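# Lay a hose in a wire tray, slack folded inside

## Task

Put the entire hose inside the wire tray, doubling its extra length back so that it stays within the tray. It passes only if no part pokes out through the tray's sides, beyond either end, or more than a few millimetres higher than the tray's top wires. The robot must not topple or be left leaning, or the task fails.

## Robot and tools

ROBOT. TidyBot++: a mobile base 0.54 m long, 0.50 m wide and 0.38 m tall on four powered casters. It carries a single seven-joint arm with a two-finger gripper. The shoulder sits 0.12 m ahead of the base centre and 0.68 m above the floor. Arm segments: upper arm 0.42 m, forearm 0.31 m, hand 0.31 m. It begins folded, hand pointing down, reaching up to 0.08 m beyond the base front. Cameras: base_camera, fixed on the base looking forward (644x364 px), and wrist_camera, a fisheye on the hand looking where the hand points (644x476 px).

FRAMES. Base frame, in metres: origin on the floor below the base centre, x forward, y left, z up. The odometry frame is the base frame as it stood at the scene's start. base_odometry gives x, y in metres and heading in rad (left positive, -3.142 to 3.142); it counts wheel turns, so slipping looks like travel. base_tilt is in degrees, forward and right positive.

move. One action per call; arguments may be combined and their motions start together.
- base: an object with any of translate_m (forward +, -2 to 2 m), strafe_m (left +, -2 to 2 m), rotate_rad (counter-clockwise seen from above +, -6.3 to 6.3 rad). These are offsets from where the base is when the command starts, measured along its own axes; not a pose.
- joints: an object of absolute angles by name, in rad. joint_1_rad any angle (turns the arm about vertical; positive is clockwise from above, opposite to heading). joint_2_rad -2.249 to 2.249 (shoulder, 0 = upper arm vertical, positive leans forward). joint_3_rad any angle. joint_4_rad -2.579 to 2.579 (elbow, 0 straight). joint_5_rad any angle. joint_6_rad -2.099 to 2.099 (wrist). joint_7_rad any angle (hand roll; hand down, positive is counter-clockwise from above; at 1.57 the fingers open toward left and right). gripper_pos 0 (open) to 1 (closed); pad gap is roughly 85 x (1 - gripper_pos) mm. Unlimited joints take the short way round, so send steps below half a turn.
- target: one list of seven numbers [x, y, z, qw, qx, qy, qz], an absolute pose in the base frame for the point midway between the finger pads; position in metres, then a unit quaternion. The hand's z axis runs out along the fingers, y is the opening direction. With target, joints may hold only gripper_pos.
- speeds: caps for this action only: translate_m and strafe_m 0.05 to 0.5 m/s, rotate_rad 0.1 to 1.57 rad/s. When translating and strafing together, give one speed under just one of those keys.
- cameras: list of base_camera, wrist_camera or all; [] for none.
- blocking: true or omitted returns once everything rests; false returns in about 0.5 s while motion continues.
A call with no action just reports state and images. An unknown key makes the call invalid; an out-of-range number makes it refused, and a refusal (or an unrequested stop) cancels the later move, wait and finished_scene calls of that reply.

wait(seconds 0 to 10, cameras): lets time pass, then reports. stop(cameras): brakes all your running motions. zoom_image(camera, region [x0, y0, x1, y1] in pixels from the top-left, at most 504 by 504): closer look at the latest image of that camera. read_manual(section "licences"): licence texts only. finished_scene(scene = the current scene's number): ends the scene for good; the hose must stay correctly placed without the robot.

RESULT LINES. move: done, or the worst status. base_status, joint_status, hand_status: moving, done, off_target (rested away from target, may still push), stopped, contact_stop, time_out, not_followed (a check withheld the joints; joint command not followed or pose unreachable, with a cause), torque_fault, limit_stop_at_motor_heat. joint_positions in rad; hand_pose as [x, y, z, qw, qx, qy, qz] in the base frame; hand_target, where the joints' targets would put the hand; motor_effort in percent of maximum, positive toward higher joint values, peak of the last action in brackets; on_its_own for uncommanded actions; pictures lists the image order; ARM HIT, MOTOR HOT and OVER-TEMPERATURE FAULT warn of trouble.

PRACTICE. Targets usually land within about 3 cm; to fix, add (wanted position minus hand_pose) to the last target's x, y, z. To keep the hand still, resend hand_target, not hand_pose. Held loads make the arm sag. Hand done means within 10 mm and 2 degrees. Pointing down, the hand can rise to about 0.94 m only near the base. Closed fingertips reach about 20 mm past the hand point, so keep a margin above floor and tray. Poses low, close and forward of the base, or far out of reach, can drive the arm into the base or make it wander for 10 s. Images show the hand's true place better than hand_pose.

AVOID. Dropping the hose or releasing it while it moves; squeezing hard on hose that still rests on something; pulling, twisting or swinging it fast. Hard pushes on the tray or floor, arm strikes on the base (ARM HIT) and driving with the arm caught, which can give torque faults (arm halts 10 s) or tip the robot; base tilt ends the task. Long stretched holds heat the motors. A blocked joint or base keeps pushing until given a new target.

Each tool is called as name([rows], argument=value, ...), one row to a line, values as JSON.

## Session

move()

Scene clock: 0.00 s.
base_odometry: x=+0.000 y=+0.000 heading=+0.000
base_tilt: forward=-0.7 right=+0.1
base_status: not commanded
joint_positions: joint_1_rad=+0.017 joint_2_rad=-0.384 joint_3_rad=+3.139 joint_4_rad=-2.531 joint_5_rad=+0.039 joint_6_rad=-0.829 joint_7_rad=+1.585 gripper_pos=+0.000
joint_status: not commanded
motor_effort: joint_1_rad=+0 joint_2_rad=+1 joint_3_rad=-1 joint_4_rad=+15 joint_5_rad=+1 joint_6_rad=+1 joint_7_rad=+0
hand_pose: x=+0.2763 y=-0.0101 z=+0.5938 quat_wxyz=(+0.017, +0.996, +0.011, +0.083) (m; base frame)
hand_target: x=+0.2747 y=-0.0100 z=+0.5927 quat_wxyz=(+0.017, +0.996, +0.011, +0.081) (m; base frame)
hand_status: not commanded
pictures: base_camera, wrist_camera

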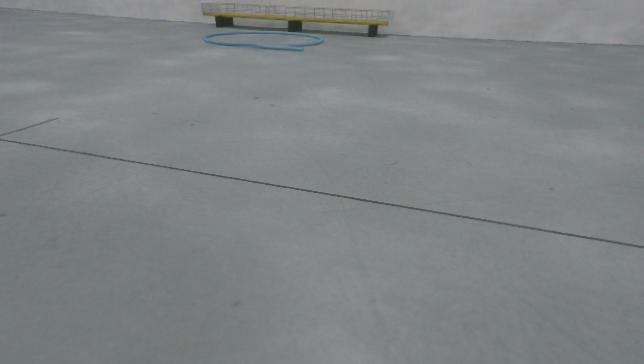

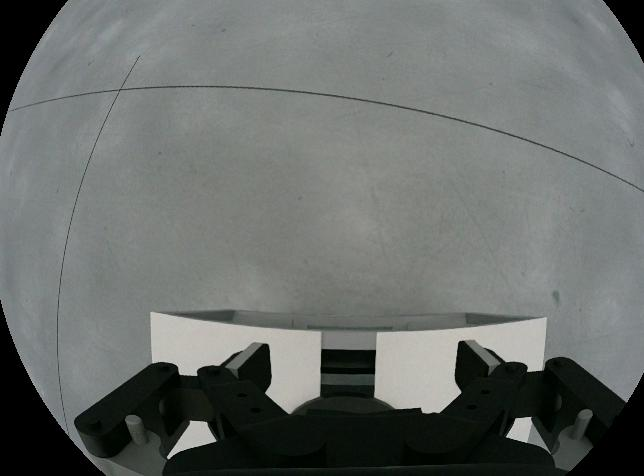

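move(base={"translate_m": 1.2, "strafe_m": 0.3, "rotate_rad": -0.5}, joints={"joint_1_rad":0,"joint_2_rad":-0.356,"joint_3_rad":3.142,"joint_4_rad":-2.3,"joint_5_rad":0,"joint_6_rad":-0.4,"joint_7_rad":1.57})

Scene clock: 11.47 s.
move: done
base_odometry: x=+1.200 y=+0.300 heading=-0.500
base_tilt: forward=-0.7 right=+0.1
base_status: done
joint_positions: joint_1_rad=+0.017 joint_2_rad=-0.361 joint_3_rad=+3.139 joint_4_rad=-2.296 joint_5_rad=+0.031 joint_6_rad=-0.453 joint_7_rad=+1.585 gripper_pos=+0.000
joint_status: all done
motor_effort: joint_1_rad=+0(2) joint_2_rad=-5(6) joint_3_rad=+0(2) joint_4_rad=+19(21) joint_5_rad=+1(2) joint_6_rad=+6(6) joint_7_rad=+0(1)
hand_pose: x=+0.4769 y=-0.0083 z=+0.7363 quat_wxyz=(+0.017, +0.930, +0.010, +0.367) (m; base frame)
hand_target: x=+0.4879 y=+0.0012 z=+0.7442 quat_wxyz=(+0.000, +0.922, -0.001, +0.388) (m; base frame)
hand_status: not commanded
pictures: base_camera, wrist_camera

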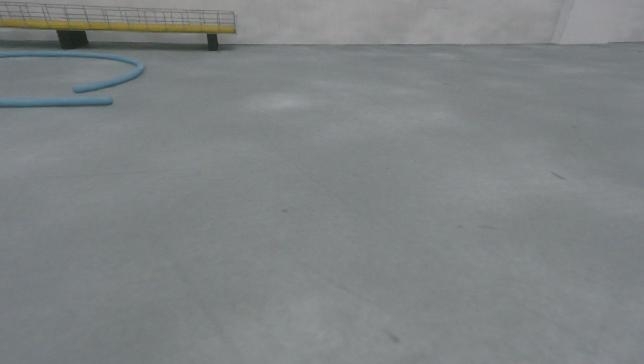

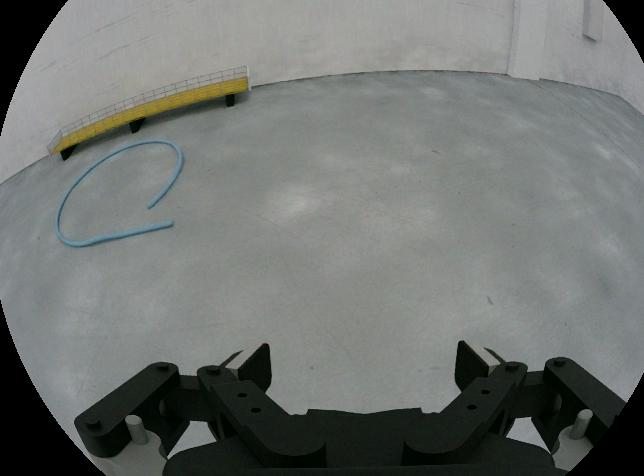

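move(base={"translate_m": 0.72, "strafe_m": 0.72}, target=[0.58, 0, 0.45, 0, 0.707, -0.707, 0], joints={"gripper_pos":0.3})

Scene clock: 47.37 s.
move: off_target
base_odometry: x=+2.178 y=+0.586 heading=-0.500
base_tilt: forward=-0.7 right=+0.1
base_status: done
joint_positions: joint_1_rad=-0.241 joint_2_rad=+0.710 joint_3_rad=+3.513 joint_4_rad=-1.803 joint_5_rad=-0.355 joint_6_rad=-0.653 joint_7_rad=+0.411 gripper_pos=+0.300
joint_status: all done
motor_effort: joint_1_rad=-1(2) joint_2_rad=-34(36) joint_3_rad=+4(4) joint_4_rad=+10(21) joint_5_rad=+1(1) joint_6_rad=+0(6) joint_7_rad=+0(1)
hand_pose: x=+0.5913 y=-0.0093 z=+0.4461 quat_wxyz=(-0.003, +0.737, -0.675, +0.023) (m; base frame)
hand_target: x=+0.5800 y=+0.0000 z=+0.4500 quat_wxyz=(+0.000, +0.707, -0.707, +0.000) (m; base frame)
hand_status: off_target (0.015 m and 5.7 deg from the pose sent, 0.304 m and 98.9 deg at the start)
pictures: base_camera, wrist_camera

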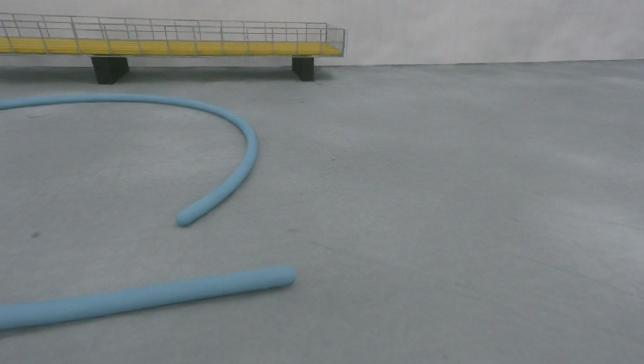

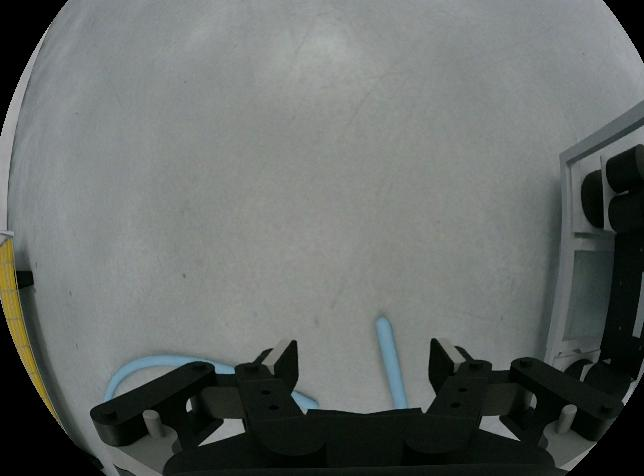

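move(base={"translate_m": -0.08, "strafe_m": 0.13}, target=[0.57, 0.01, 0.2, 0, 0.809, -0.588, 0])

Scene clock: 53.17 s.
move: off_target
base_odometry: x=+2.170 y=+0.739 heading=-0.500
base_tilt: forward=-0.7 right=+0.1
base_status: done
joint_positions: joint_1_rad=-0.128 joint_2_rad=+1.243 joint_3_rad=+3.297 joint_4_rad=-1.750 joint_5_rad=-0.599 joint_6_rad=-0.271 joint_7_rad=+0.812 gripper_pos=+0.300
joint_status: not commanded
motor_effort: joint_1_rad=-1(3) joint_2_rad=-38(41) joint_3_rad=+1(4) joint_4_rad=+2(11) joint_5_rad=+1(1) joint_6_rad=-1(1) joint_7_rad=+1(1)
hand_pose: x=+0.5432 y=+0.0104 z=+0.1976 quat_wxyz=(+0.022, +0.803, -0.594, -0.029) (m; base frame)
hand_target: x=+0.5700 y=+0.0100 z=+0.2000 quat_wxyz=(+0.000, +0.809, -0.588, +0.000) (m; base frame)
hand_status: off_target (0.027 m and 4.3 deg from the pose sent, 0.248 m and 13.2 deg at the start)
pictures: base_camera, wrist_camera

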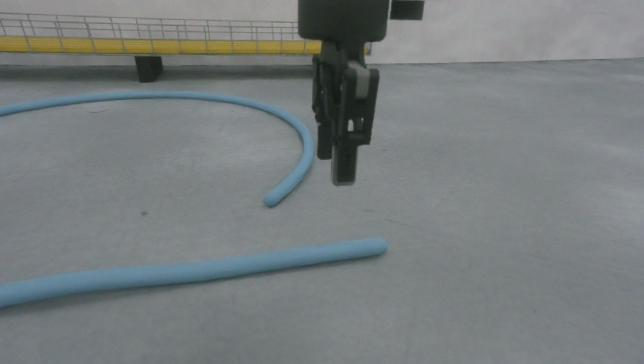

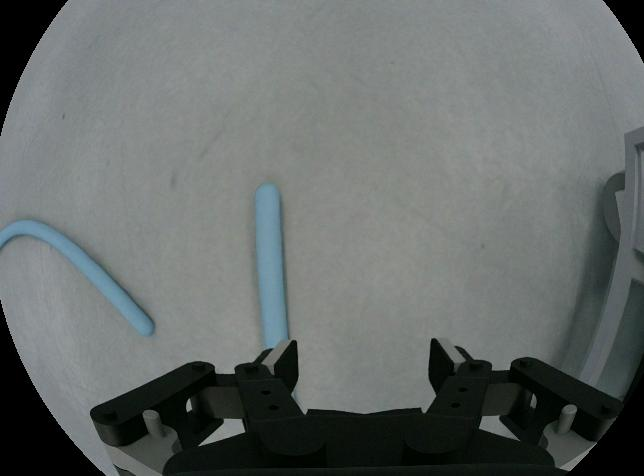

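move(target=[0.635, 0.03, 0.07, 0, 0.809, -0.588, 0])

Scene clock: 56.73 s.
move: done
base_odometry: x=+2.170 y=+0.739 heading=-0.500
base_tilt: forward=-0.8 right=+0.1
base_status: not commanded
joint_positions: joint_1_rad=-0.141 joint_2_rad=+1.585 joint_3_rad=+3.305 joint_4_rad=-1.275 joint_5_rad=-0.595 joint_6_rad=-0.296 joint_7_rad=+0.749 gripper_pos=+0.300
joint_status: not commanded
motor_effort: joint_1_rad=-1(1) joint_2_rad=-43(44) joint_3_rad=+1(2) joint_4_rad=+5(6) joint_5_rad=+1(1) joint_6_rad=+0(1) joint_7_rad=+0(1)
hand_pose: x=+0.6391 y=+0.0259 z=+0.0646 quat_wxyz=(-0.012, +0.812, -0.584, +0.012) (m; base frame)
hand_target: x=+0.6350 y=+0.0300 z=+0.0700 quat_wxyz=(+0.000, +0.809, -0.588, +0.000) (m; base frame)
hand_status: done (0.008 m and 2.0 deg from the pose sent, 0.158 m and 4.3 deg at the start)
pictures: base_camera, wrist_camera

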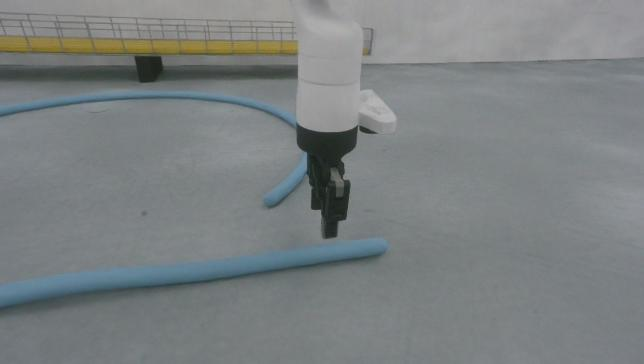

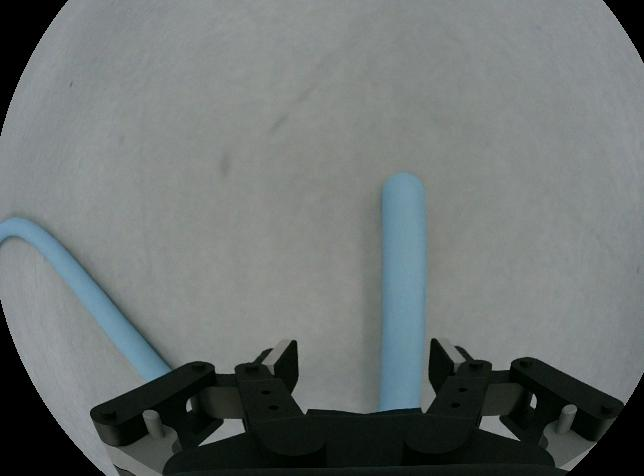

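move(target=[0.608, 0.022, 0.038, 0, 0.809, -0.588, 0])

move(joints={"gripper_pos":0.85})

Scene clock: 60.07 s.
move: off_target
base_odometry: x=+2.170 y=+0.739 heading=-0.500
base_tilt: forward=-0.7 right=+0.1
base_status: not commanded
joint_positions: joint_1_rad=-0.141 joint_2_rad=+1.649 joint_3_rad=+3.300 joint_4_rad=-1.284 joint_5_rad=-0.601 joint_6_rad=-0.276 joint_7_rad=+0.757 gripper_pos=+0.300
joint_status: not commanded
motor_effort: joint_1_rad=-1(1) joint_2_rad=-41(44) joint_3_rad=+2(2) joint_4_rad=+3(6) joint_5_rad=+1(1) joint_6_rad=+0(1) joint_7_rad=+0(1)
hand_pose: x=+0.5993 y=+0.0197 z=+0.0321 quat_wxyz=(+0.009, +0.812, -0.584, -0.006) (m; base frame)
hand_target: x=+0.6080 y=+0.0220 z=+0.0380 quat_wxyz=(+0.000, +0.809, -0.588, +0.000) (m; base frame)
hand_status: off_target (0.011 m and 1.4 deg from the pose sent, 0.041 m and 2.0 deg at the start)
pictures: base_camera, wrist_camera

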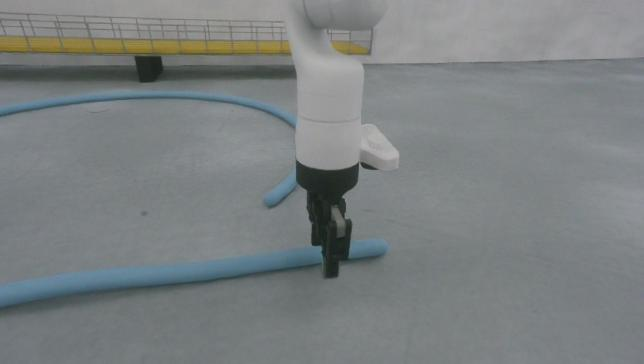

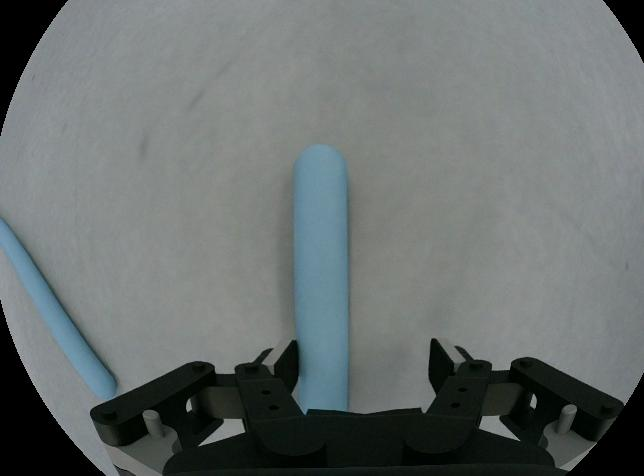

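Scene clock: 60.90 s.
move: done
base_odometry: x=+2.170 y=+0.739 heading=-0.500
base_tilt: forward=-0.7 right=+0.2
base_status: not commanded
joint_positions: joint_1_rad=-0.141 joint_2_rad=+1.641 joint_3_rad=+3.300 joint_4_rad=-1.285 joint_5_rad=-0.601 joint_6_rad=-0.276 joint_7_rad=+0.757 gripper_pos=+0.829
joint_status: all done
motor_effort: joint_1_rad=-1(1) joint_2_rad=-39(41) joint_3_rad=+2(2) joint_4_rad=+3(5) joint_5_rad=+1(2) joint_6_rad=-1(2) joint_7_rad=+0(1)
hand_pose: x=+0.6040 y=+0.0204 z=+0.0359 quat_wxyz=(+0.006, +0.812, -0.584, -0.004) (m; base frame)
hand_target: x=+0.6080 y=+0.0220 z=+0.0380 quat_wxyz=(+0.000, +0.809, -0.588, +0.000) (m; base frame)
hand_status: not commanded
pictures: base_camera, wrist_camera

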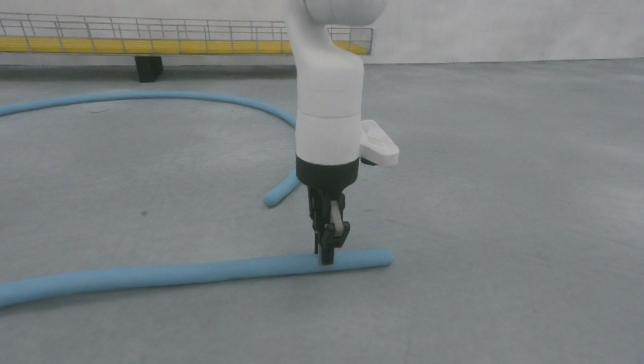

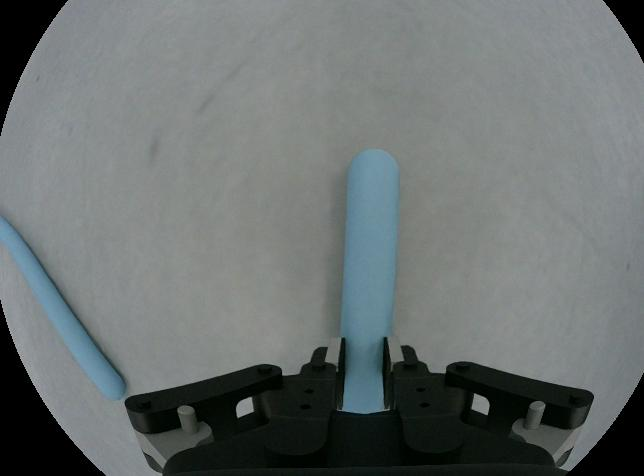

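move(target=[0.61, 0.022, 0.025, 0, 0.809, -0.588, 0], joints={"gripper_pos":0.5}, cameras=[])

move(joints={"gripper_pos":0.9})

move(target=[0.60, 0.0, 0.30, 0, 0.809, -0.588, 0])

Scene clock: 65.50 s.
move: done
base_odometry: x=+2.170 y=+0.739 heading=-0.500
base_tilt: forward=-0.7 right=+0.1
base_status: not commanded
joint_positions: joint_1_rad=-0.141 joint_2_rad=+1.675 joint_3_rad=+3.300 joint_4_rad=-1.252 joint_5_rad=-0.601 joint_6_rad=-0.276 joint_7_rad=+0.757 gripper_pos=+0.500
joint_status: all done
motor_effort: joint_1_rad=+0(1) joint_2_rad=-41(43) joint_3_rad=+1(2) joint_4_rad=+4(5) joint_5_rad=+1(1) joint_6_rad=+0(1) joint_7_rad=+0(1)
hand_pose: x=+0.6018 y=+0.0207 z=+0.0213 quat_wxyz=(+0.007, +0.813, -0.582, -0.004) (m; base frame)
hand_target: x=+0.6100 y=+0.0220 z=+0.0250 quat_wxyz=(+0.000, +0.809, -0.588, +0.000) (m; base frame)
hand_status: done (0.009 m and 1.2 deg from the pose sent, 0.013 m and 1.0 deg at the start)
pictures: none
No camera images: "cameras" was empty.

Scene clock: 66.27 s.
move: off_target
base_odometry: x=+2.170 y=+0.739 heading=-0.500
base_tilt: forward=-0.8 right=+0.1
base_status: not commanded
joint_positions: joint_1_rad=-0.141 joint_2_rad=+1.675 joint_3_rad=+3.300 joint_4_rad=-1.251 joint_5_rad=-0.601 joint_6_rad=-0.276 joint_7_rad=+0.757 gripper_pos=+0.764
joint_status: gripper_pos off_target (ended at +0.764, target +0.900)
motor_effort: joint_1_rad=+0(1) joint_2_rad=-40(41) joint_3_rad=+1(2) joint_4_rad=+5(5) joint_5_rad=+1(1) joint_6_rad=+0(1) joint_7_rad=+0(1)
hand_pose: x=+0.6022 y=+0.0207 z=+0.0215 quat_wxyz=(+0.007, +0.813, -0.582, -0.004) (m; base frame)
hand_target: x=+0.6100 y=+0.0220 z=+0.0250 quat_wxyz=(+0.000, +0.809, -0.588, +0.000) (m; base frame)
hand_status: not commanded
pictures: base_camera, wrist_camera

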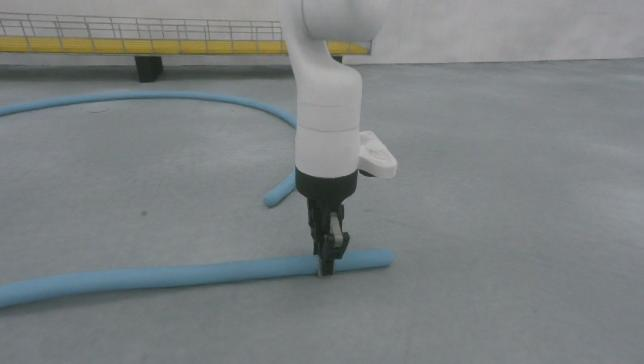

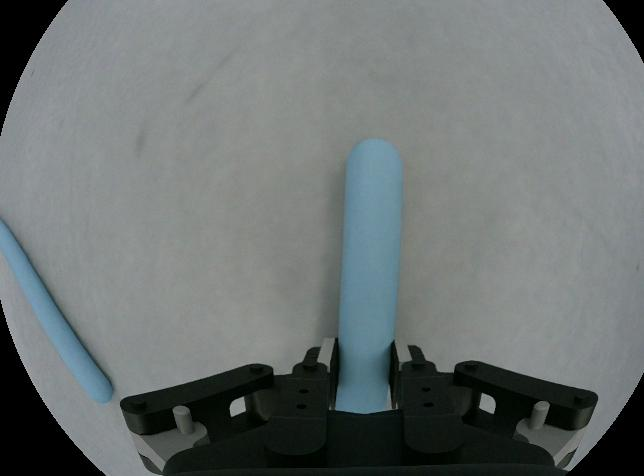

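Scene clock: 68.13 s.
move: off_target
base_odometry: x=+2.170 y=+0.739 heading=-0.500
base_tilt: forward=-0.7 right=+0.1
base_status: not commanded
joint_positions: joint_1_rad=-0.141 joint_2_rad=+1.069 joint_3_rad=+3.363 joint_4_rad=-1.716 joint_5_rad=-0.545 joint_6_rad=-0.383 joint_7_rad=+0.757 gripper_pos=+0.764
joint_status: not commanded
motor_effort: joint_1_rad=+0(1) joint_2_rad=-41(46) joint_3_rad=+2(3) joint_4_rad=+7(8) joint_5_rad=+0(1) joint_6_rad=+0(1) joint_7_rad=+0(1)
hand_pose: x=+0.6109 y=+0.0008 z=+0.2827 quat_wxyz=(-0.011, +0.800, -0.600, +0.013) (m; base frame)
hand_target: x=+0.6000 y=+0.0000 z=+0.3000 quat_wxyz=(+0.000, +0.809, -0.588, +0.000) (m; base frame)
hand_status: off_target (0.020 m and 2.6 deg from the pose sent, 0.279 m and 1.2 deg at the start)
pictures: base_camera, wrist_camera

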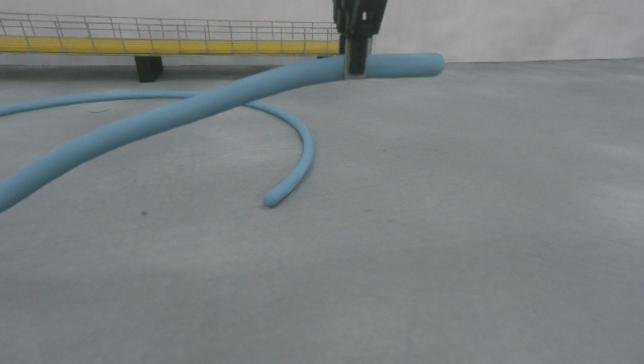

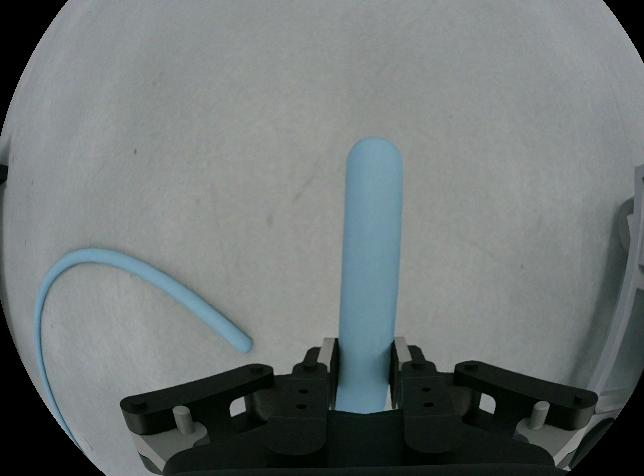

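move(base={"strafe_m": -1.9}, speeds={"strafe_m": 0.35})

Scene clock: 77.57 s.
move: done
base_odometry: x=+1.258 y=-0.928 heading=-0.501
base_tilt: forward=-0.6 right=+0.1
base_status: done
joint_positions: joint_1_rad=-0.154 joint_2_rad=+1.067 joint_3_rad=+3.370 joint_4_rad=-1.717 joint_5_rad=-0.544 joint_6_rad=-0.387 joint_7_rad=+0.757 gripper_pos=+0.764
joint_status: not commanded
motor_effort: joint_1_rad=+1(4) joint_2_rad=-41(42) joint_3_rad=+4(5) joint_4_rad=+7(7) joint_5_rad=+1(2) joint_6_rad=+0(1) joint_7_rad=+1(1)
hand_pose: x=+0.6107 y=+0.0038 z=+0.2839 quat_wxyz=(-0.009, +0.803, -0.595, +0.014) (m; base frame)
hand_target: x=+0.6000 y=+0.0000 z=+0.3000 quat_wxyz=(+0.000, +0.809, -0.588, +0.000) (m; base frame)
hand_status: not commanded
pictures: base_camera, wrist_camera

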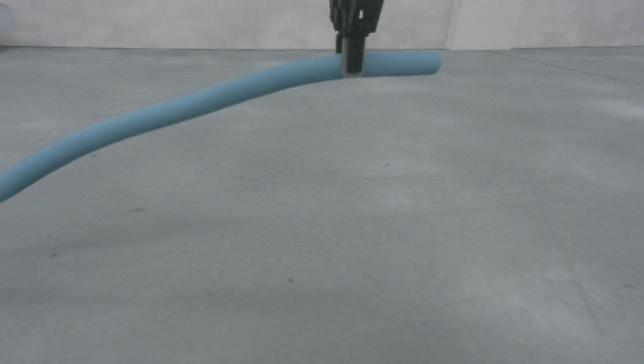

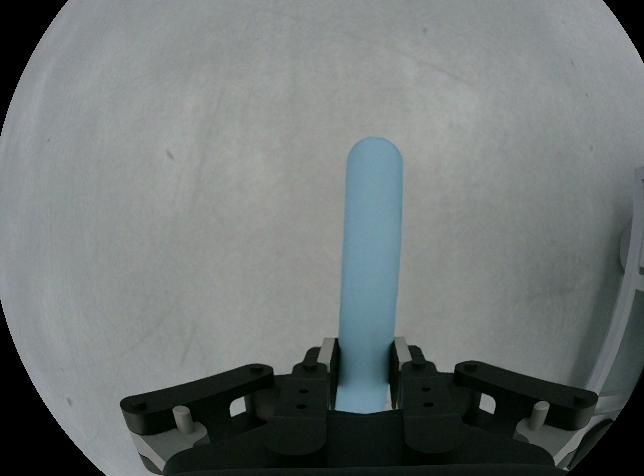

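move(base={"translate_m": 0.85, "strafe_m": -0.6}, speeds={"strafe_m": 0.4})

Scene clock: 89.70 s.
move: done
base_odometry: x=+1.716 y=-1.863 heading=-0.501
base_tilt: forward=-0.7 right=+0.1
base_status: done
joint_positions: joint_1_rad=-0.157 joint_2_rad=+1.067 joint_3_rad=+3.370 joint_4_rad=-1.721 joint_5_rad=-0.542 joint_6_rad=-0.395 joint_7_rad=+0.757 gripper_pos=+0.764
joint_status: not commanded
motor_effort: joint_1_rad=+1(4) joint_2_rad=-42(42) joint_3_rad=+4(6) joint_4_rad=+8(8) joint_5_rad=+1(2) joint_6_rad=+0(1) joint_7_rad=-1(1)
hand_pose: x=+0.6061 y=+0.0061 z=+0.2836 quat_wxyz=(-0.007, +0.804, -0.594, +0.009) (m; base frame)
hand_target: x=+0.6000 y=+0.0000 z=+0.3000 quat_wxyz=(+0.000, +0.809, -0.588, +0.000) (m; base frame)
hand_status: not commanded
pictures: base_camera, wrist_camera

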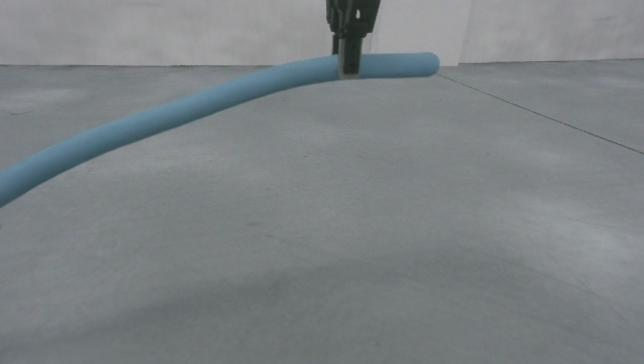

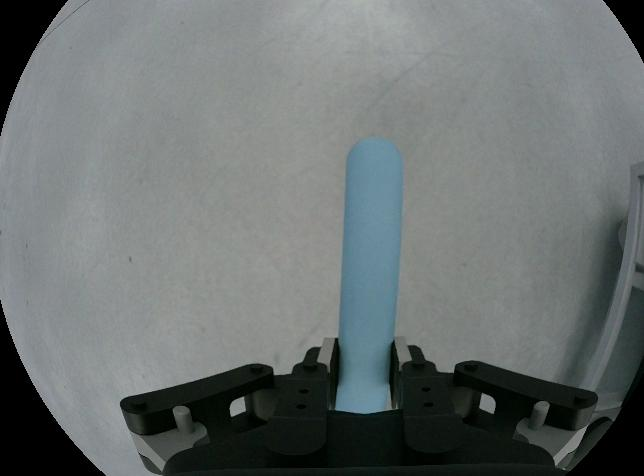

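move(base={"strafe_m": -0.6}, speeds={"strafe_m": 0.4}, cameras=["base_camera"])

move(base={"rotate_rad": 0.8}, speeds={"rotate_rad": 0.6})

Scene clock: 101.80 s.
move: done
base_odometry: x=+1.428 y=-2.389 heading=-0.501
base_tilt: forward=-0.7 right=+0.1
base_status: done
joint_positions: joint_1_rad=-0.165 joint_2_rad=+1.067 joint_3_rad=+3.371 joint_4_rad=-1.721 joint_5_rad=-0.542 joint_6_rad=-0.398 joint_7_rad=+0.757 gripper_pos=+0.764
joint_status: not commanded
motor_effort: joint_1_rad=+1(6) joint_2_rad=-41(43) joint_3_rad=+4(7) joint_4_rad=+7(8) joint_5_rad=+1(1) joint_6_rad=+0(1) joint_7_rad=+0(1)
hand_pose: x=+0.6051 y=+0.0096 z=+0.2836 quat_wxyz=(-0.006, +0.807, -0.591, +0.007) (m; base frame)
hand_target: x=+0.6000 y=+0.0000 z=+0.3000 quat_wxyz=(+0.000, +0.809, -0.588, +0.000) (m; base frame)
hand_status: not commanded
pictures: base_camera

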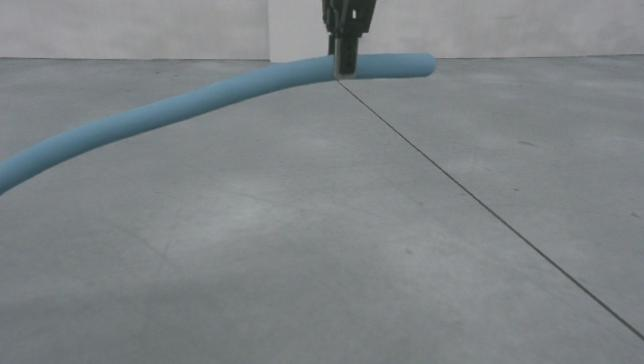

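Scene clock: 103.97 s.
move: done
base_odometry: x=+1.428 y=-2.389 heading=+0.299
base_tilt: forward=-0.6 right=+0.1
base_status: done
joint_positions: joint_1_rad=-0.153 joint_2_rad=+1.058 joint_3_rad=+3.403 joint_4_rad=-1.721 joint_5_rad=-0.529 joint_6_rad=-0.398 joint_7_rad=+0.757 gripper_pos=+0.764
joint_status: not commanded
motor_effort: joint_1_rad=-2(8) joint_2_rad=-40(42) joint_3_rad=+0(5) joint_4_rad=+8(8) joint_5_rad=-1(1) joint_6_rad=+0(4) joint_7_rad=-1(2)
hand_pose: x=+0.6097 y=-0.0156 z=+0.2897 quat_wxyz=(+0.003, +0.802, -0.597, +0.021) (m; base frame)
hand_target: x=+0.6000 y=+0.0000 z=+0.3000 quat_wxyz=(+0.000, +0.809, -0.588, +0.000) (m; base frame)
hand_status: not commanded
pictures: base_camera, wrist_camera

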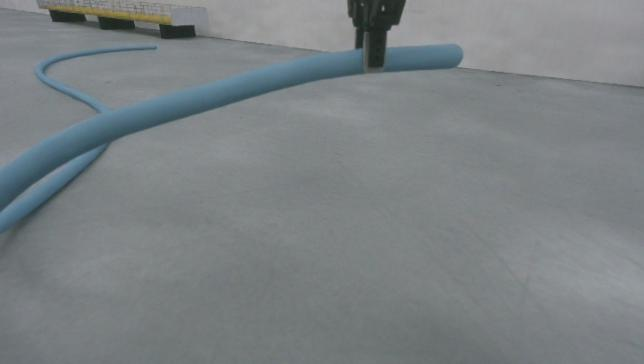

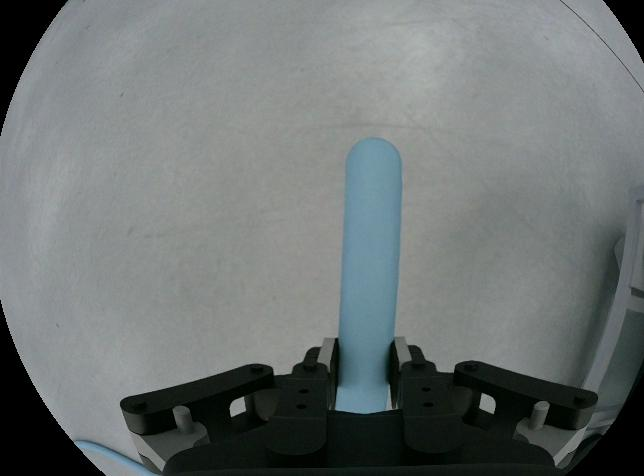

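move(base={"rotate_rad": -0.6}, speeds={"rotate_rad": 0.6}, cameras=["base_camera"])

Scene clock: 112.70 s.
move: done
base_odometry: x=+1.428 y=-2.389 heading=-0.300
base_tilt: forward=-0.6 right=+0.1
base_status: done
joint_positions: joint_1_rad=-0.156 joint_2_rad=+1.058 joint_3_rad=+3.397 joint_4_rad=-1.721 joint_5_rad=-0.529 joint_6_rad=-0.398 joint_7_rad=+0.757 gripper_pos=+0.764
joint_status: not commanded
motor_effort: joint_1_rad=+1(4) joint_2_rad=-41(41) joint_3_rad=+4(6) joint_4_rad=+8(8) joint_5_rad=+1(2) joint_6_rad=+0(1) joint_7_rad=+1(1)
hand_pose: x=+0.6094 y=-0.0107 z=+0.2893 quat_wxyz=(+0.001, +0.804, -0.595, +0.019) (m; base frame)
hand_target: x=+0.6000 y=+0.0000 z=+0.3000 quat_wxyz=(+0.000, +0.809, -0.588, +0.000) (m; base frame)
hand_status: not commanded
pictures: base_camera

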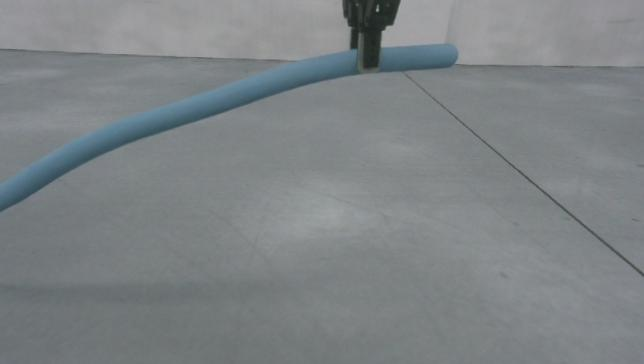

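move()

Scene clock: 124.30 s.
base_odometry: x=+1.428 y=-2.389 heading=-0.300
base_tilt: forward=-0.7 right=+0.1
base_status: done
joint_positions: joint_1_rad=-0.156 joint_2_rad=+1.058 joint_3_rad=+3.397 joint_4_rad=-1.721 joint_5_rad=-0.529 joint_6_rad=-0.398 joint_7_rad=+0.757 gripper_pos=+0.764
joint_status: not commanded
motor_effort: joint_1_rad=+1(4) joint_2_rad=-41(41) joint_3_rad=+5(6) joint_4_rad=+7(8) joint_5_rad=+1(2) joint_6_rad=+0(1) joint_7_rad=+0(1)
hand_pose: x=+0.6094 y=-0.0107 z=+0.2893 quat_wxyz=(+0.001, +0.804, -0.595, +0.019) (m; base frame)
hand_target: x=+0.6000 y=+0.0000 z=+0.3000 quat_wxyz=(+0.000, +0.809, -0.588, +0.000) (m; base frame)
hand_status: not commanded
pictures: base_camera, wrist_camera

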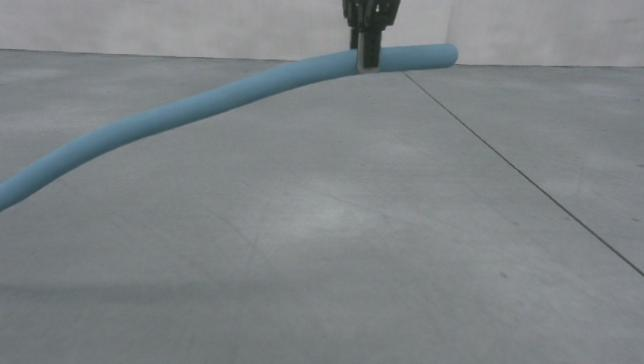

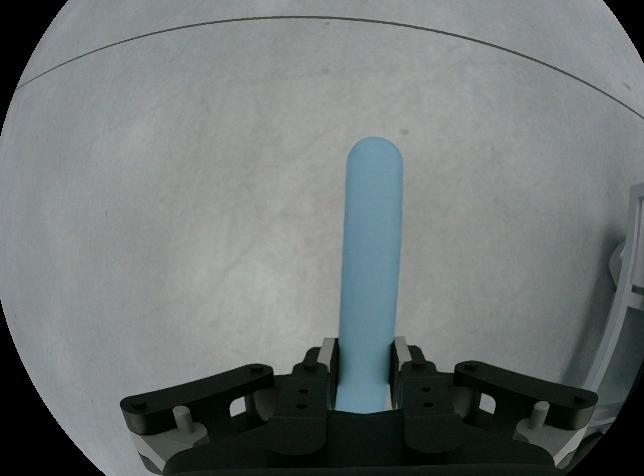

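move(base={"translate_m":0.6,"strafe_m":-0.65}, speeds={"translate_m":0.3})

move(base={"translate_m":0.4}, speeds={"translate_m":0.3})

Scene clock: 136.20 s.
move: done
base_odometry: x=+1.809 y=-3.188 heading=-0.301
base_tilt: forward=-0.7 right=+0.1
base_status: done
joint_positions: joint_1_rad=-0.165 joint_2_rad=+1.058 joint_3_rad=+3.386 joint_4_rad=-1.723 joint_5_rad=-0.529 joint_6_rad=-0.399 joint_7_rad=+0.757 gripper_pos=+0.764
joint_status: not commanded
motor_effort: joint_1_rad=+1(8) joint_2_rad=-41(43) joint_3_rad=+5(9) joint_4_rad=+8(9) joint_5_rad=+1(2) joint_6_rad=+1(2) joint_7_rad=+0(1)
hand_pose: x=+0.6073 y=+0.0002 z=+0.2884 quat_wxyz=(-0.002, +0.808, -0.589, +0.014) (m; base frame)
hand_target: x=+0.6000 y=+0.0000 z=+0.3000 quat_wxyz=(+0.000, +0.809, -0.588, +0.000) (m; base frame)
hand_status: not commanded
pictures: base_camera, wrist_camera

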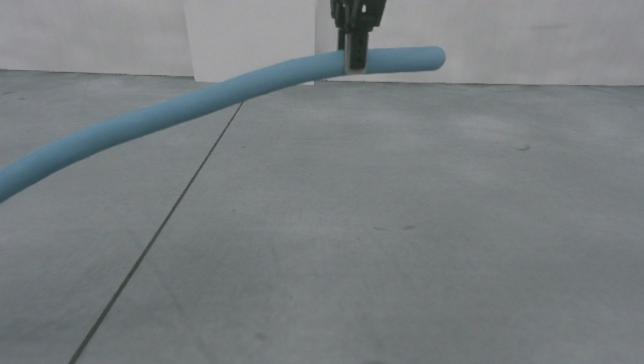

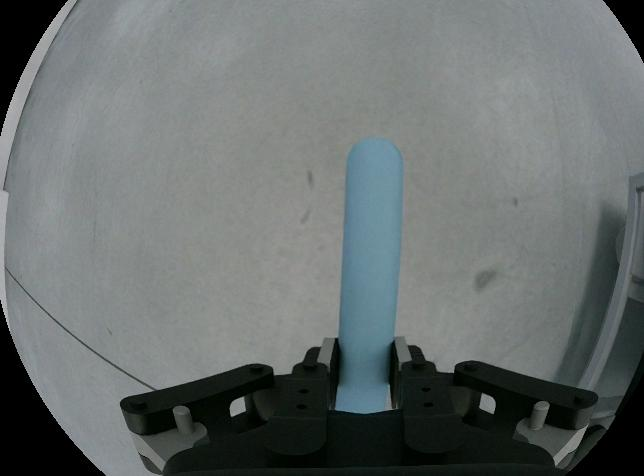

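Scene clock: 138.47 s.
move: done
base_odometry: x=+2.191 y=-3.306 heading=-0.301
base_tilt: forward=-0.7 right=+0.1
base_status: done
joint_positions: joint_1_rad=-0.165 joint_2_rad=+1.058 joint_3_rad=+3.386 joint_4_rad=-1.727 joint_5_rad=-0.529 joint_6_rad=-0.401 joint_7_rad=+0.757 gripper_pos=+0.764
joint_status: not commanded
motor_effort: joint_1_rad=+1(3) joint_2_rad=-42(43) joint_3_rad=+4(6) joint_4_rad=+7(9) joint_5_rad=+0(1) joint_6_rad=+1(2) joint_7_rad=+0(1)
hand_pose: x=+0.6043 y=+0.0001 z=+0.2879 quat_wxyz=(+0.000, +0.808, -0.590, +0.012) (m; base frame)
hand_target: x=+0.6000 y=+0.0000 z=+0.3000 quat_wxyz=(+0.000, +0.809, -0.588, +0.000) (m; base frame)
hand_status: not commanded
pictures: base_camera, wrist_camera

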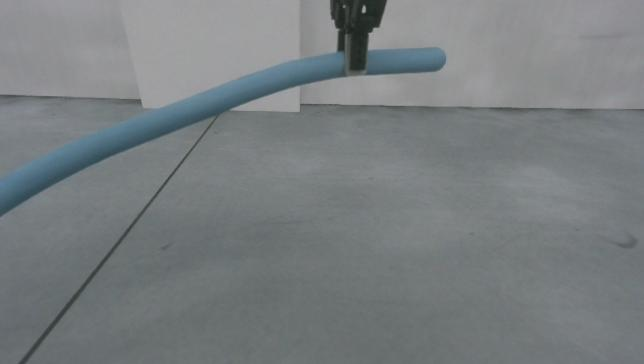

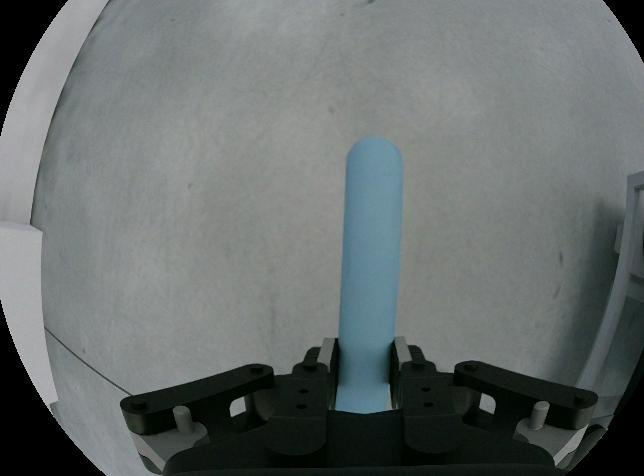

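move(base={"rotate_rad":0.8}, speeds={"rotate_rad":0.6})

Scene clock: 144.50 s.
move: done
base_odometry: x=+2.191 y=-3.306 heading=+0.499
base_tilt: forward=-0.7 right=+0.1
base_status: done
joint_positions: joint_1_rad=-0.155 joint_2_rad=+1.049 joint_3_rad=+3.402 joint_4_rad=-1.720 joint_5_rad=-0.529 joint_6_rad=-0.401 joint_7_rad=+0.757 gripper_pos=+0.764
joint_status: not commanded
motor_effort: joint_1_rad=-1(7) joint_2_rad=-40(42) joint_3_rad=+2(5) joint_4_rad=+7(8) joint_5_rad=-1(1) joint_6_rad=-1(5) joint_7_rad=+0(1)
hand_pose: x=+0.6128 y=-0.0127 z=+0.2940 quat_wxyz=(-0.001, +0.803, -0.596, +0.023) (m; base frame)
hand_target: x=+0.6000 y=+0.0000 z=+0.3000 quat_wxyz=(+0.000, +0.809, -0.588, +0.000) (m; base frame)
hand_status: not commanded
pictures: base_camera, wrist_camera

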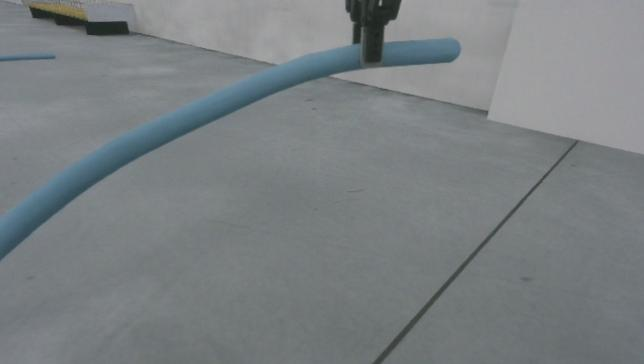

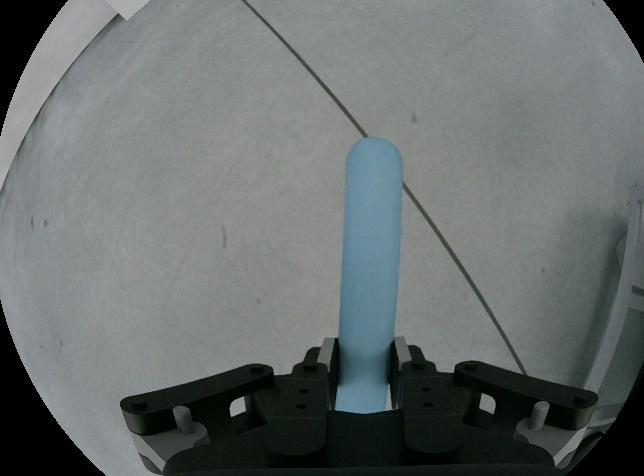

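zoom_image(camera="base_camera", region=[0, 0, 240, 120])

Scaled by 2.100.

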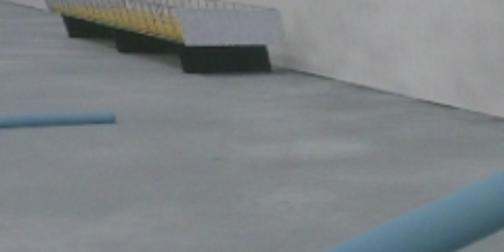

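move(base={"rotate_rad":0.5}, speeds={"rotate_rad":0.6}, cameras=["base_camera"])

Scene clock: 152.13 s.
move: done
base_odometry: x=+2.191 y=-3.306 heading=+0.999
base_tilt: forward=-0.8 right=+0.0
base_status: done
joint_positions: joint_1_rad=-0.156 joint_2_rad=+1.049 joint_3_rad=+3.400 joint_4_rad=-1.720 joint_5_rad=-0.529 joint_6_rad=-0.401 joint_7_rad=+0.757 gripper_pos=+0.764
joint_status: not commanded
motor_effort: joint_1_rad=-1(7) joint_2_rad=-41(41) joint_3_rad=+1(4) joint_4_rad=+8(8) joint_5_rad=-1(2) joint_6_rad=-1(2) joint_7_rad=+0(1)
hand_pose: x=+0.6127 y=-0.0110 z=+0.2938 quat_wxyz=(-0.001, +0.804, -0.595, +0.022) (m; base frame)
hand_target: x=+0.6000 y=+0.0000 z=+0.3000 quat_wxyz=(+0.000, +0.809, -0.588, +0.000) (m; base frame)
hand_status: not commanded
pictures: base_camera

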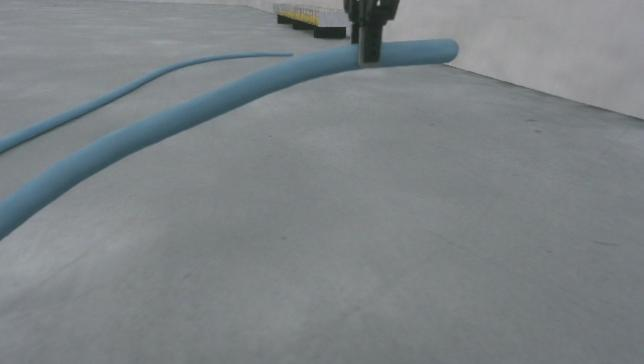

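move(base={"rotate_rad":-1.36}, speeds={"rotate_rad":0.6}, cameras=["base_camera"])

move(base={"translate_m":0.45,"strafe_m":-1.2}, speeds={"translate_m":0.35}, cameras=["base_camera"])

move(base={"rotate_rad":1.1}, speeds={"rotate_rad":0.6}, cameras=["base_camera"])

Scene clock: 163.87 s.
move: done
base_odometry: x=+2.191 y=-3.306 heading=-0.360
base_tilt: forward=-0.7 right=+0.1
base_status: done
joint_positions: joint_1_rad=-0.157 joint_2_rad=+1.049 joint_3_rad=+3.396 joint_4_rad=-1.720 joint_5_rad=-0.529 joint_6_rad=-0.401 joint_7_rad=+0.757 gripper_pos=+0.764
joint_status: not commanded
motor_effort: joint_1_rad=+1(5) joint_2_rad=-42(42) joint_3_rad=+4(6) joint_4_rad=+8(8) joint_5_rad=+0(1) joint_6_rad=+1(1) joint_7_rad=+0(1)
hand_pose: x=+0.6122 y=-0.0083 z=+0.2935 quat_wxyz=(-0.002, +0.804, -0.594, +0.020) (m; base frame)
hand_target: x=+0.6000 y=+0.0000 z=+0.3000 quat_wxyz=(+0.000, +0.809, -0.588, +0.000) (m; base frame)
hand_status: not commanded
pictures: base_camera

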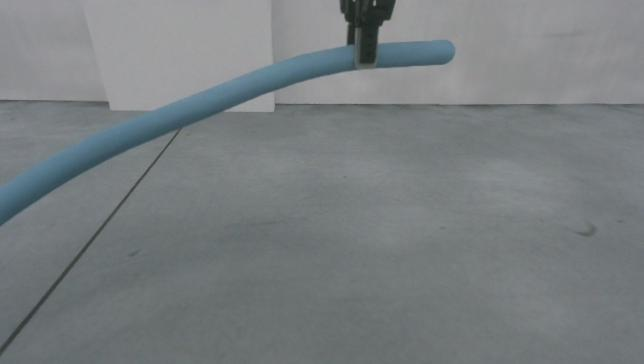

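Scene clock: 168.57 s.
move: done
base_odometry: x=+2.189 y=-4.588 heading=-0.361
base_tilt: forward=-0.7 right=+0.1
base_status: done
joint_positions: joint_1_rad=-0.166 joint_2_rad=+1.051 joint_3_rad=+3.385 joint_4_rad=-1.724 joint_5_rad=-0.529 joint_6_rad=-0.404 joint_7_rad=+0.757 gripper_pos=+0.764
joint_status: not commanded
motor_effort: joint_1_rad=+2(5) joint_2_rad=-41(43) joint_3_rad=+4(8) joint_4_rad=+7(9) joint_5_rad=+0(1) joint_6_rad=+1(2) joint_7_rad=+0(1)
hand_pose: x=+0.6078 y=+0.0025 z=+0.2915 quat_wxyz=(-0.004, +0.808, -0.588, +0.013) (m; base frame)
hand_target: x=+0.6000 y=+0.0000 z=+0.3000 quat_wxyz=(+0.000, +0.809, -0.588, +0.000) (m; base frame)
hand_status: not commanded
pictures: base_camera

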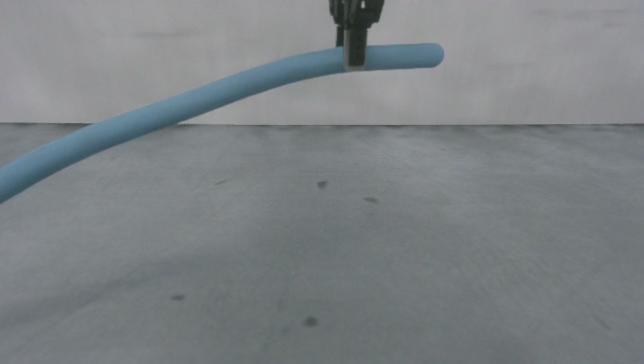

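Scene clock: 171.23 s.
move: done
base_odometry: x=+2.189 y=-4.588 heading=+0.739
base_tilt: forward=-0.7 right=+0.1
base_status: done
joint_positions: joint_1_rad=-0.153 joint_2_rad=+1.048 joint_3_rad=+3.404 joint_4_rad=-1.721 joint_5_rad=-0.528 joint_6_rad=-0.404 joint_7_rad=+0.757 gripper_pos=+0.764
joint_status: not commanded
motor_effort: joint_1_rad=-2(8) joint_2_rad=-40(42) joint_3_rad=+1(5) joint_4_rad=+8(9) joint_5_rad=-1(2) joint_6_rad=+0(5) joint_7_rad=-1(1)
hand_pose: x=+0.6117 y=-0.0149 z=+0.2946 quat_wxyz=(+0.001, +0.802, -0.597, +0.022) (m; base frame)
hand_target: x=+0.6000 y=+0.0000 z=+0.3000 quat_wxyz=(+0.000, +0.809, -0.588, +0.000) (m; base frame)
hand_status: not commanded
pictures: base_camera

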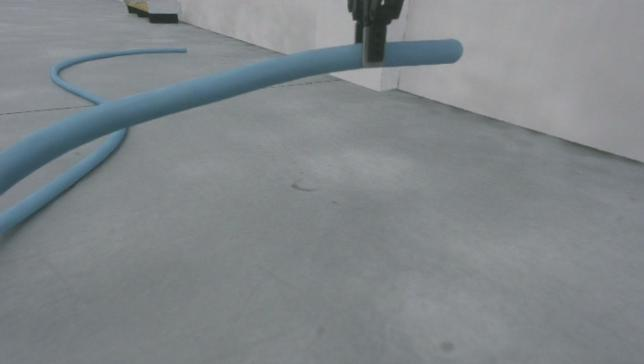

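move(base={"rotate_rad":-1.1}, speeds={"rotate_rad":0.6}, cameras=["base_camera"])

move(base={"translate_m":0.25,"strafe_m":-0.9}, speeds={"translate_m":0.35}, cameras=["base_camera"])

move(base={"rotate_rad":1.1}, speeds={"rotate_rad":0.6}, cameras=["base_camera"])

Scene clock: 179.07 s.
move: done
base_odometry: x=+2.189 y=-4.588 heading=-0.361
base_tilt: forward=-0.7 right=+0.1
base_status: done
joint_positions: joint_1_rad=-0.155 joint_2_rad=+1.048 joint_3_rad=+3.394 joint_4_rad=-1.721 joint_5_rad=-0.528 joint_6_rad=-0.404 joint_7_rad=+0.757 gripper_pos=+0.764
joint_status: not commanded
motor_effort: joint_1_rad=+1(4) joint_2_rad=-41(42) joint_3_rad=+4(6) joint_4_rad=+8(9) joint_5_rad=+0(2) joint_6_rad=+1(1) joint_7_rad=+0(1)
hand_pose: x=+0.6111 y=-0.0077 z=+0.2938 quat_wxyz=(-0.003, +0.804, -0.594, +0.018) (m; base frame)
hand_target: x=+0.6000 y=+0.0000 z=+0.3000 quat_wxyz=(+0.000, +0.809, -0.588, +0.000) (m; base frame)
hand_status: not commanded
pictures: base_camera

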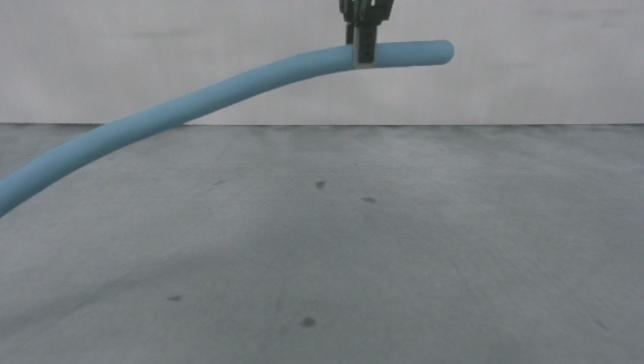

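Scene clock: 182.80 s.
move: done
base_odometry: x=+2.106 y=-5.519 heading=-0.361
base_tilt: forward=-0.7 right=+0.0
base_status: done
joint_positions: joint_1_rad=-0.167 joint_2_rad=+1.050 joint_3_rad=+3.384 joint_4_rad=-1.722 joint_5_rad=-0.528 joint_6_rad=-0.406 joint_7_rad=+0.757 gripper_pos=+0.764
joint_status: not commanded
motor_effort: joint_1_rad=+1(6) joint_2_rad=-41(43) joint_3_rad=+4(8) joint_4_rad=+8(9) joint_5_rad=+1(1) joint_6_rad=+1(2) joint_7_rad=+0(1)
hand_pose: x=+0.6088 y=+0.0040 z=+0.2923 quat_wxyz=(-0.005, +0.809, -0.587, +0.013) (m; base frame)
hand_target: x=+0.6000 y=+0.0000 z=+0.3000 quat_wxyz=(+0.000, +0.809, -0.588, +0.000) (m; base frame)
hand_status: not commanded
pictures: base_camera

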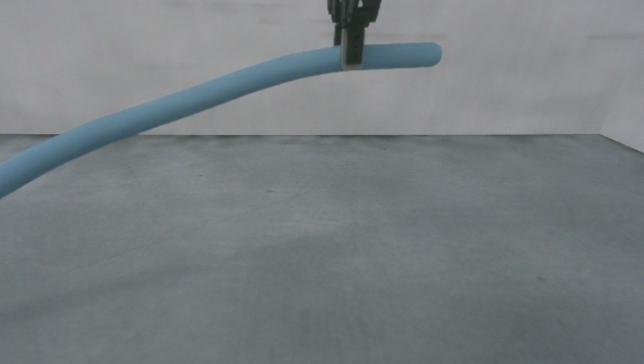

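Scene clock: 185.47 s.
move: done
base_odometry: x=+2.106 y=-5.519 heading=+0.739
base_tilt: forward=-0.7 right=+0.1
base_status: done
joint_positions: joint_1_rad=-0.153 joint_2_rad=+1.048 joint_3_rad=+3.404 joint_4_rad=-1.721 joint_5_rad=-0.527 joint_6_rad=-0.406 joint_7_rad=+0.757 gripper_pos=+0.764
joint_status: not commanded
motor_effort: joint_1_rad=-1(8) joint_2_rad=-40(42) joint_3_rad=+1(5) joint_4_rad=+8(9) joint_5_rad=-1(2) joint_6_rad=+0(5) joint_7_rad=-1(1)
hand_pose: x=+0.6107 y=-0.0143 z=+0.2941 quat_wxyz=(+0.001, +0.802, -0.596, +0.020) (m; base frame)
hand_target: x=+0.6000 y=+0.0000 z=+0.3000 quat_wxyz=(+0.000, +0.809, -0.588, +0.000) (m; base frame)
hand_status: not commanded
pictures: base_camera

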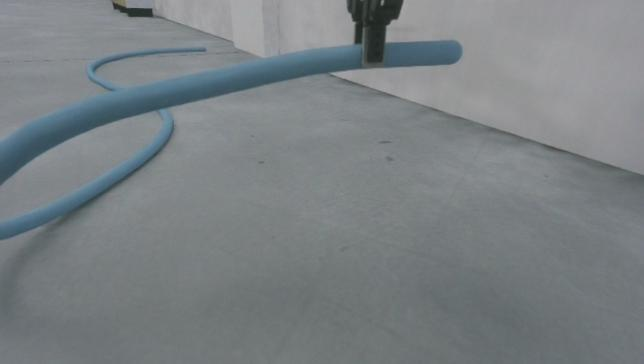

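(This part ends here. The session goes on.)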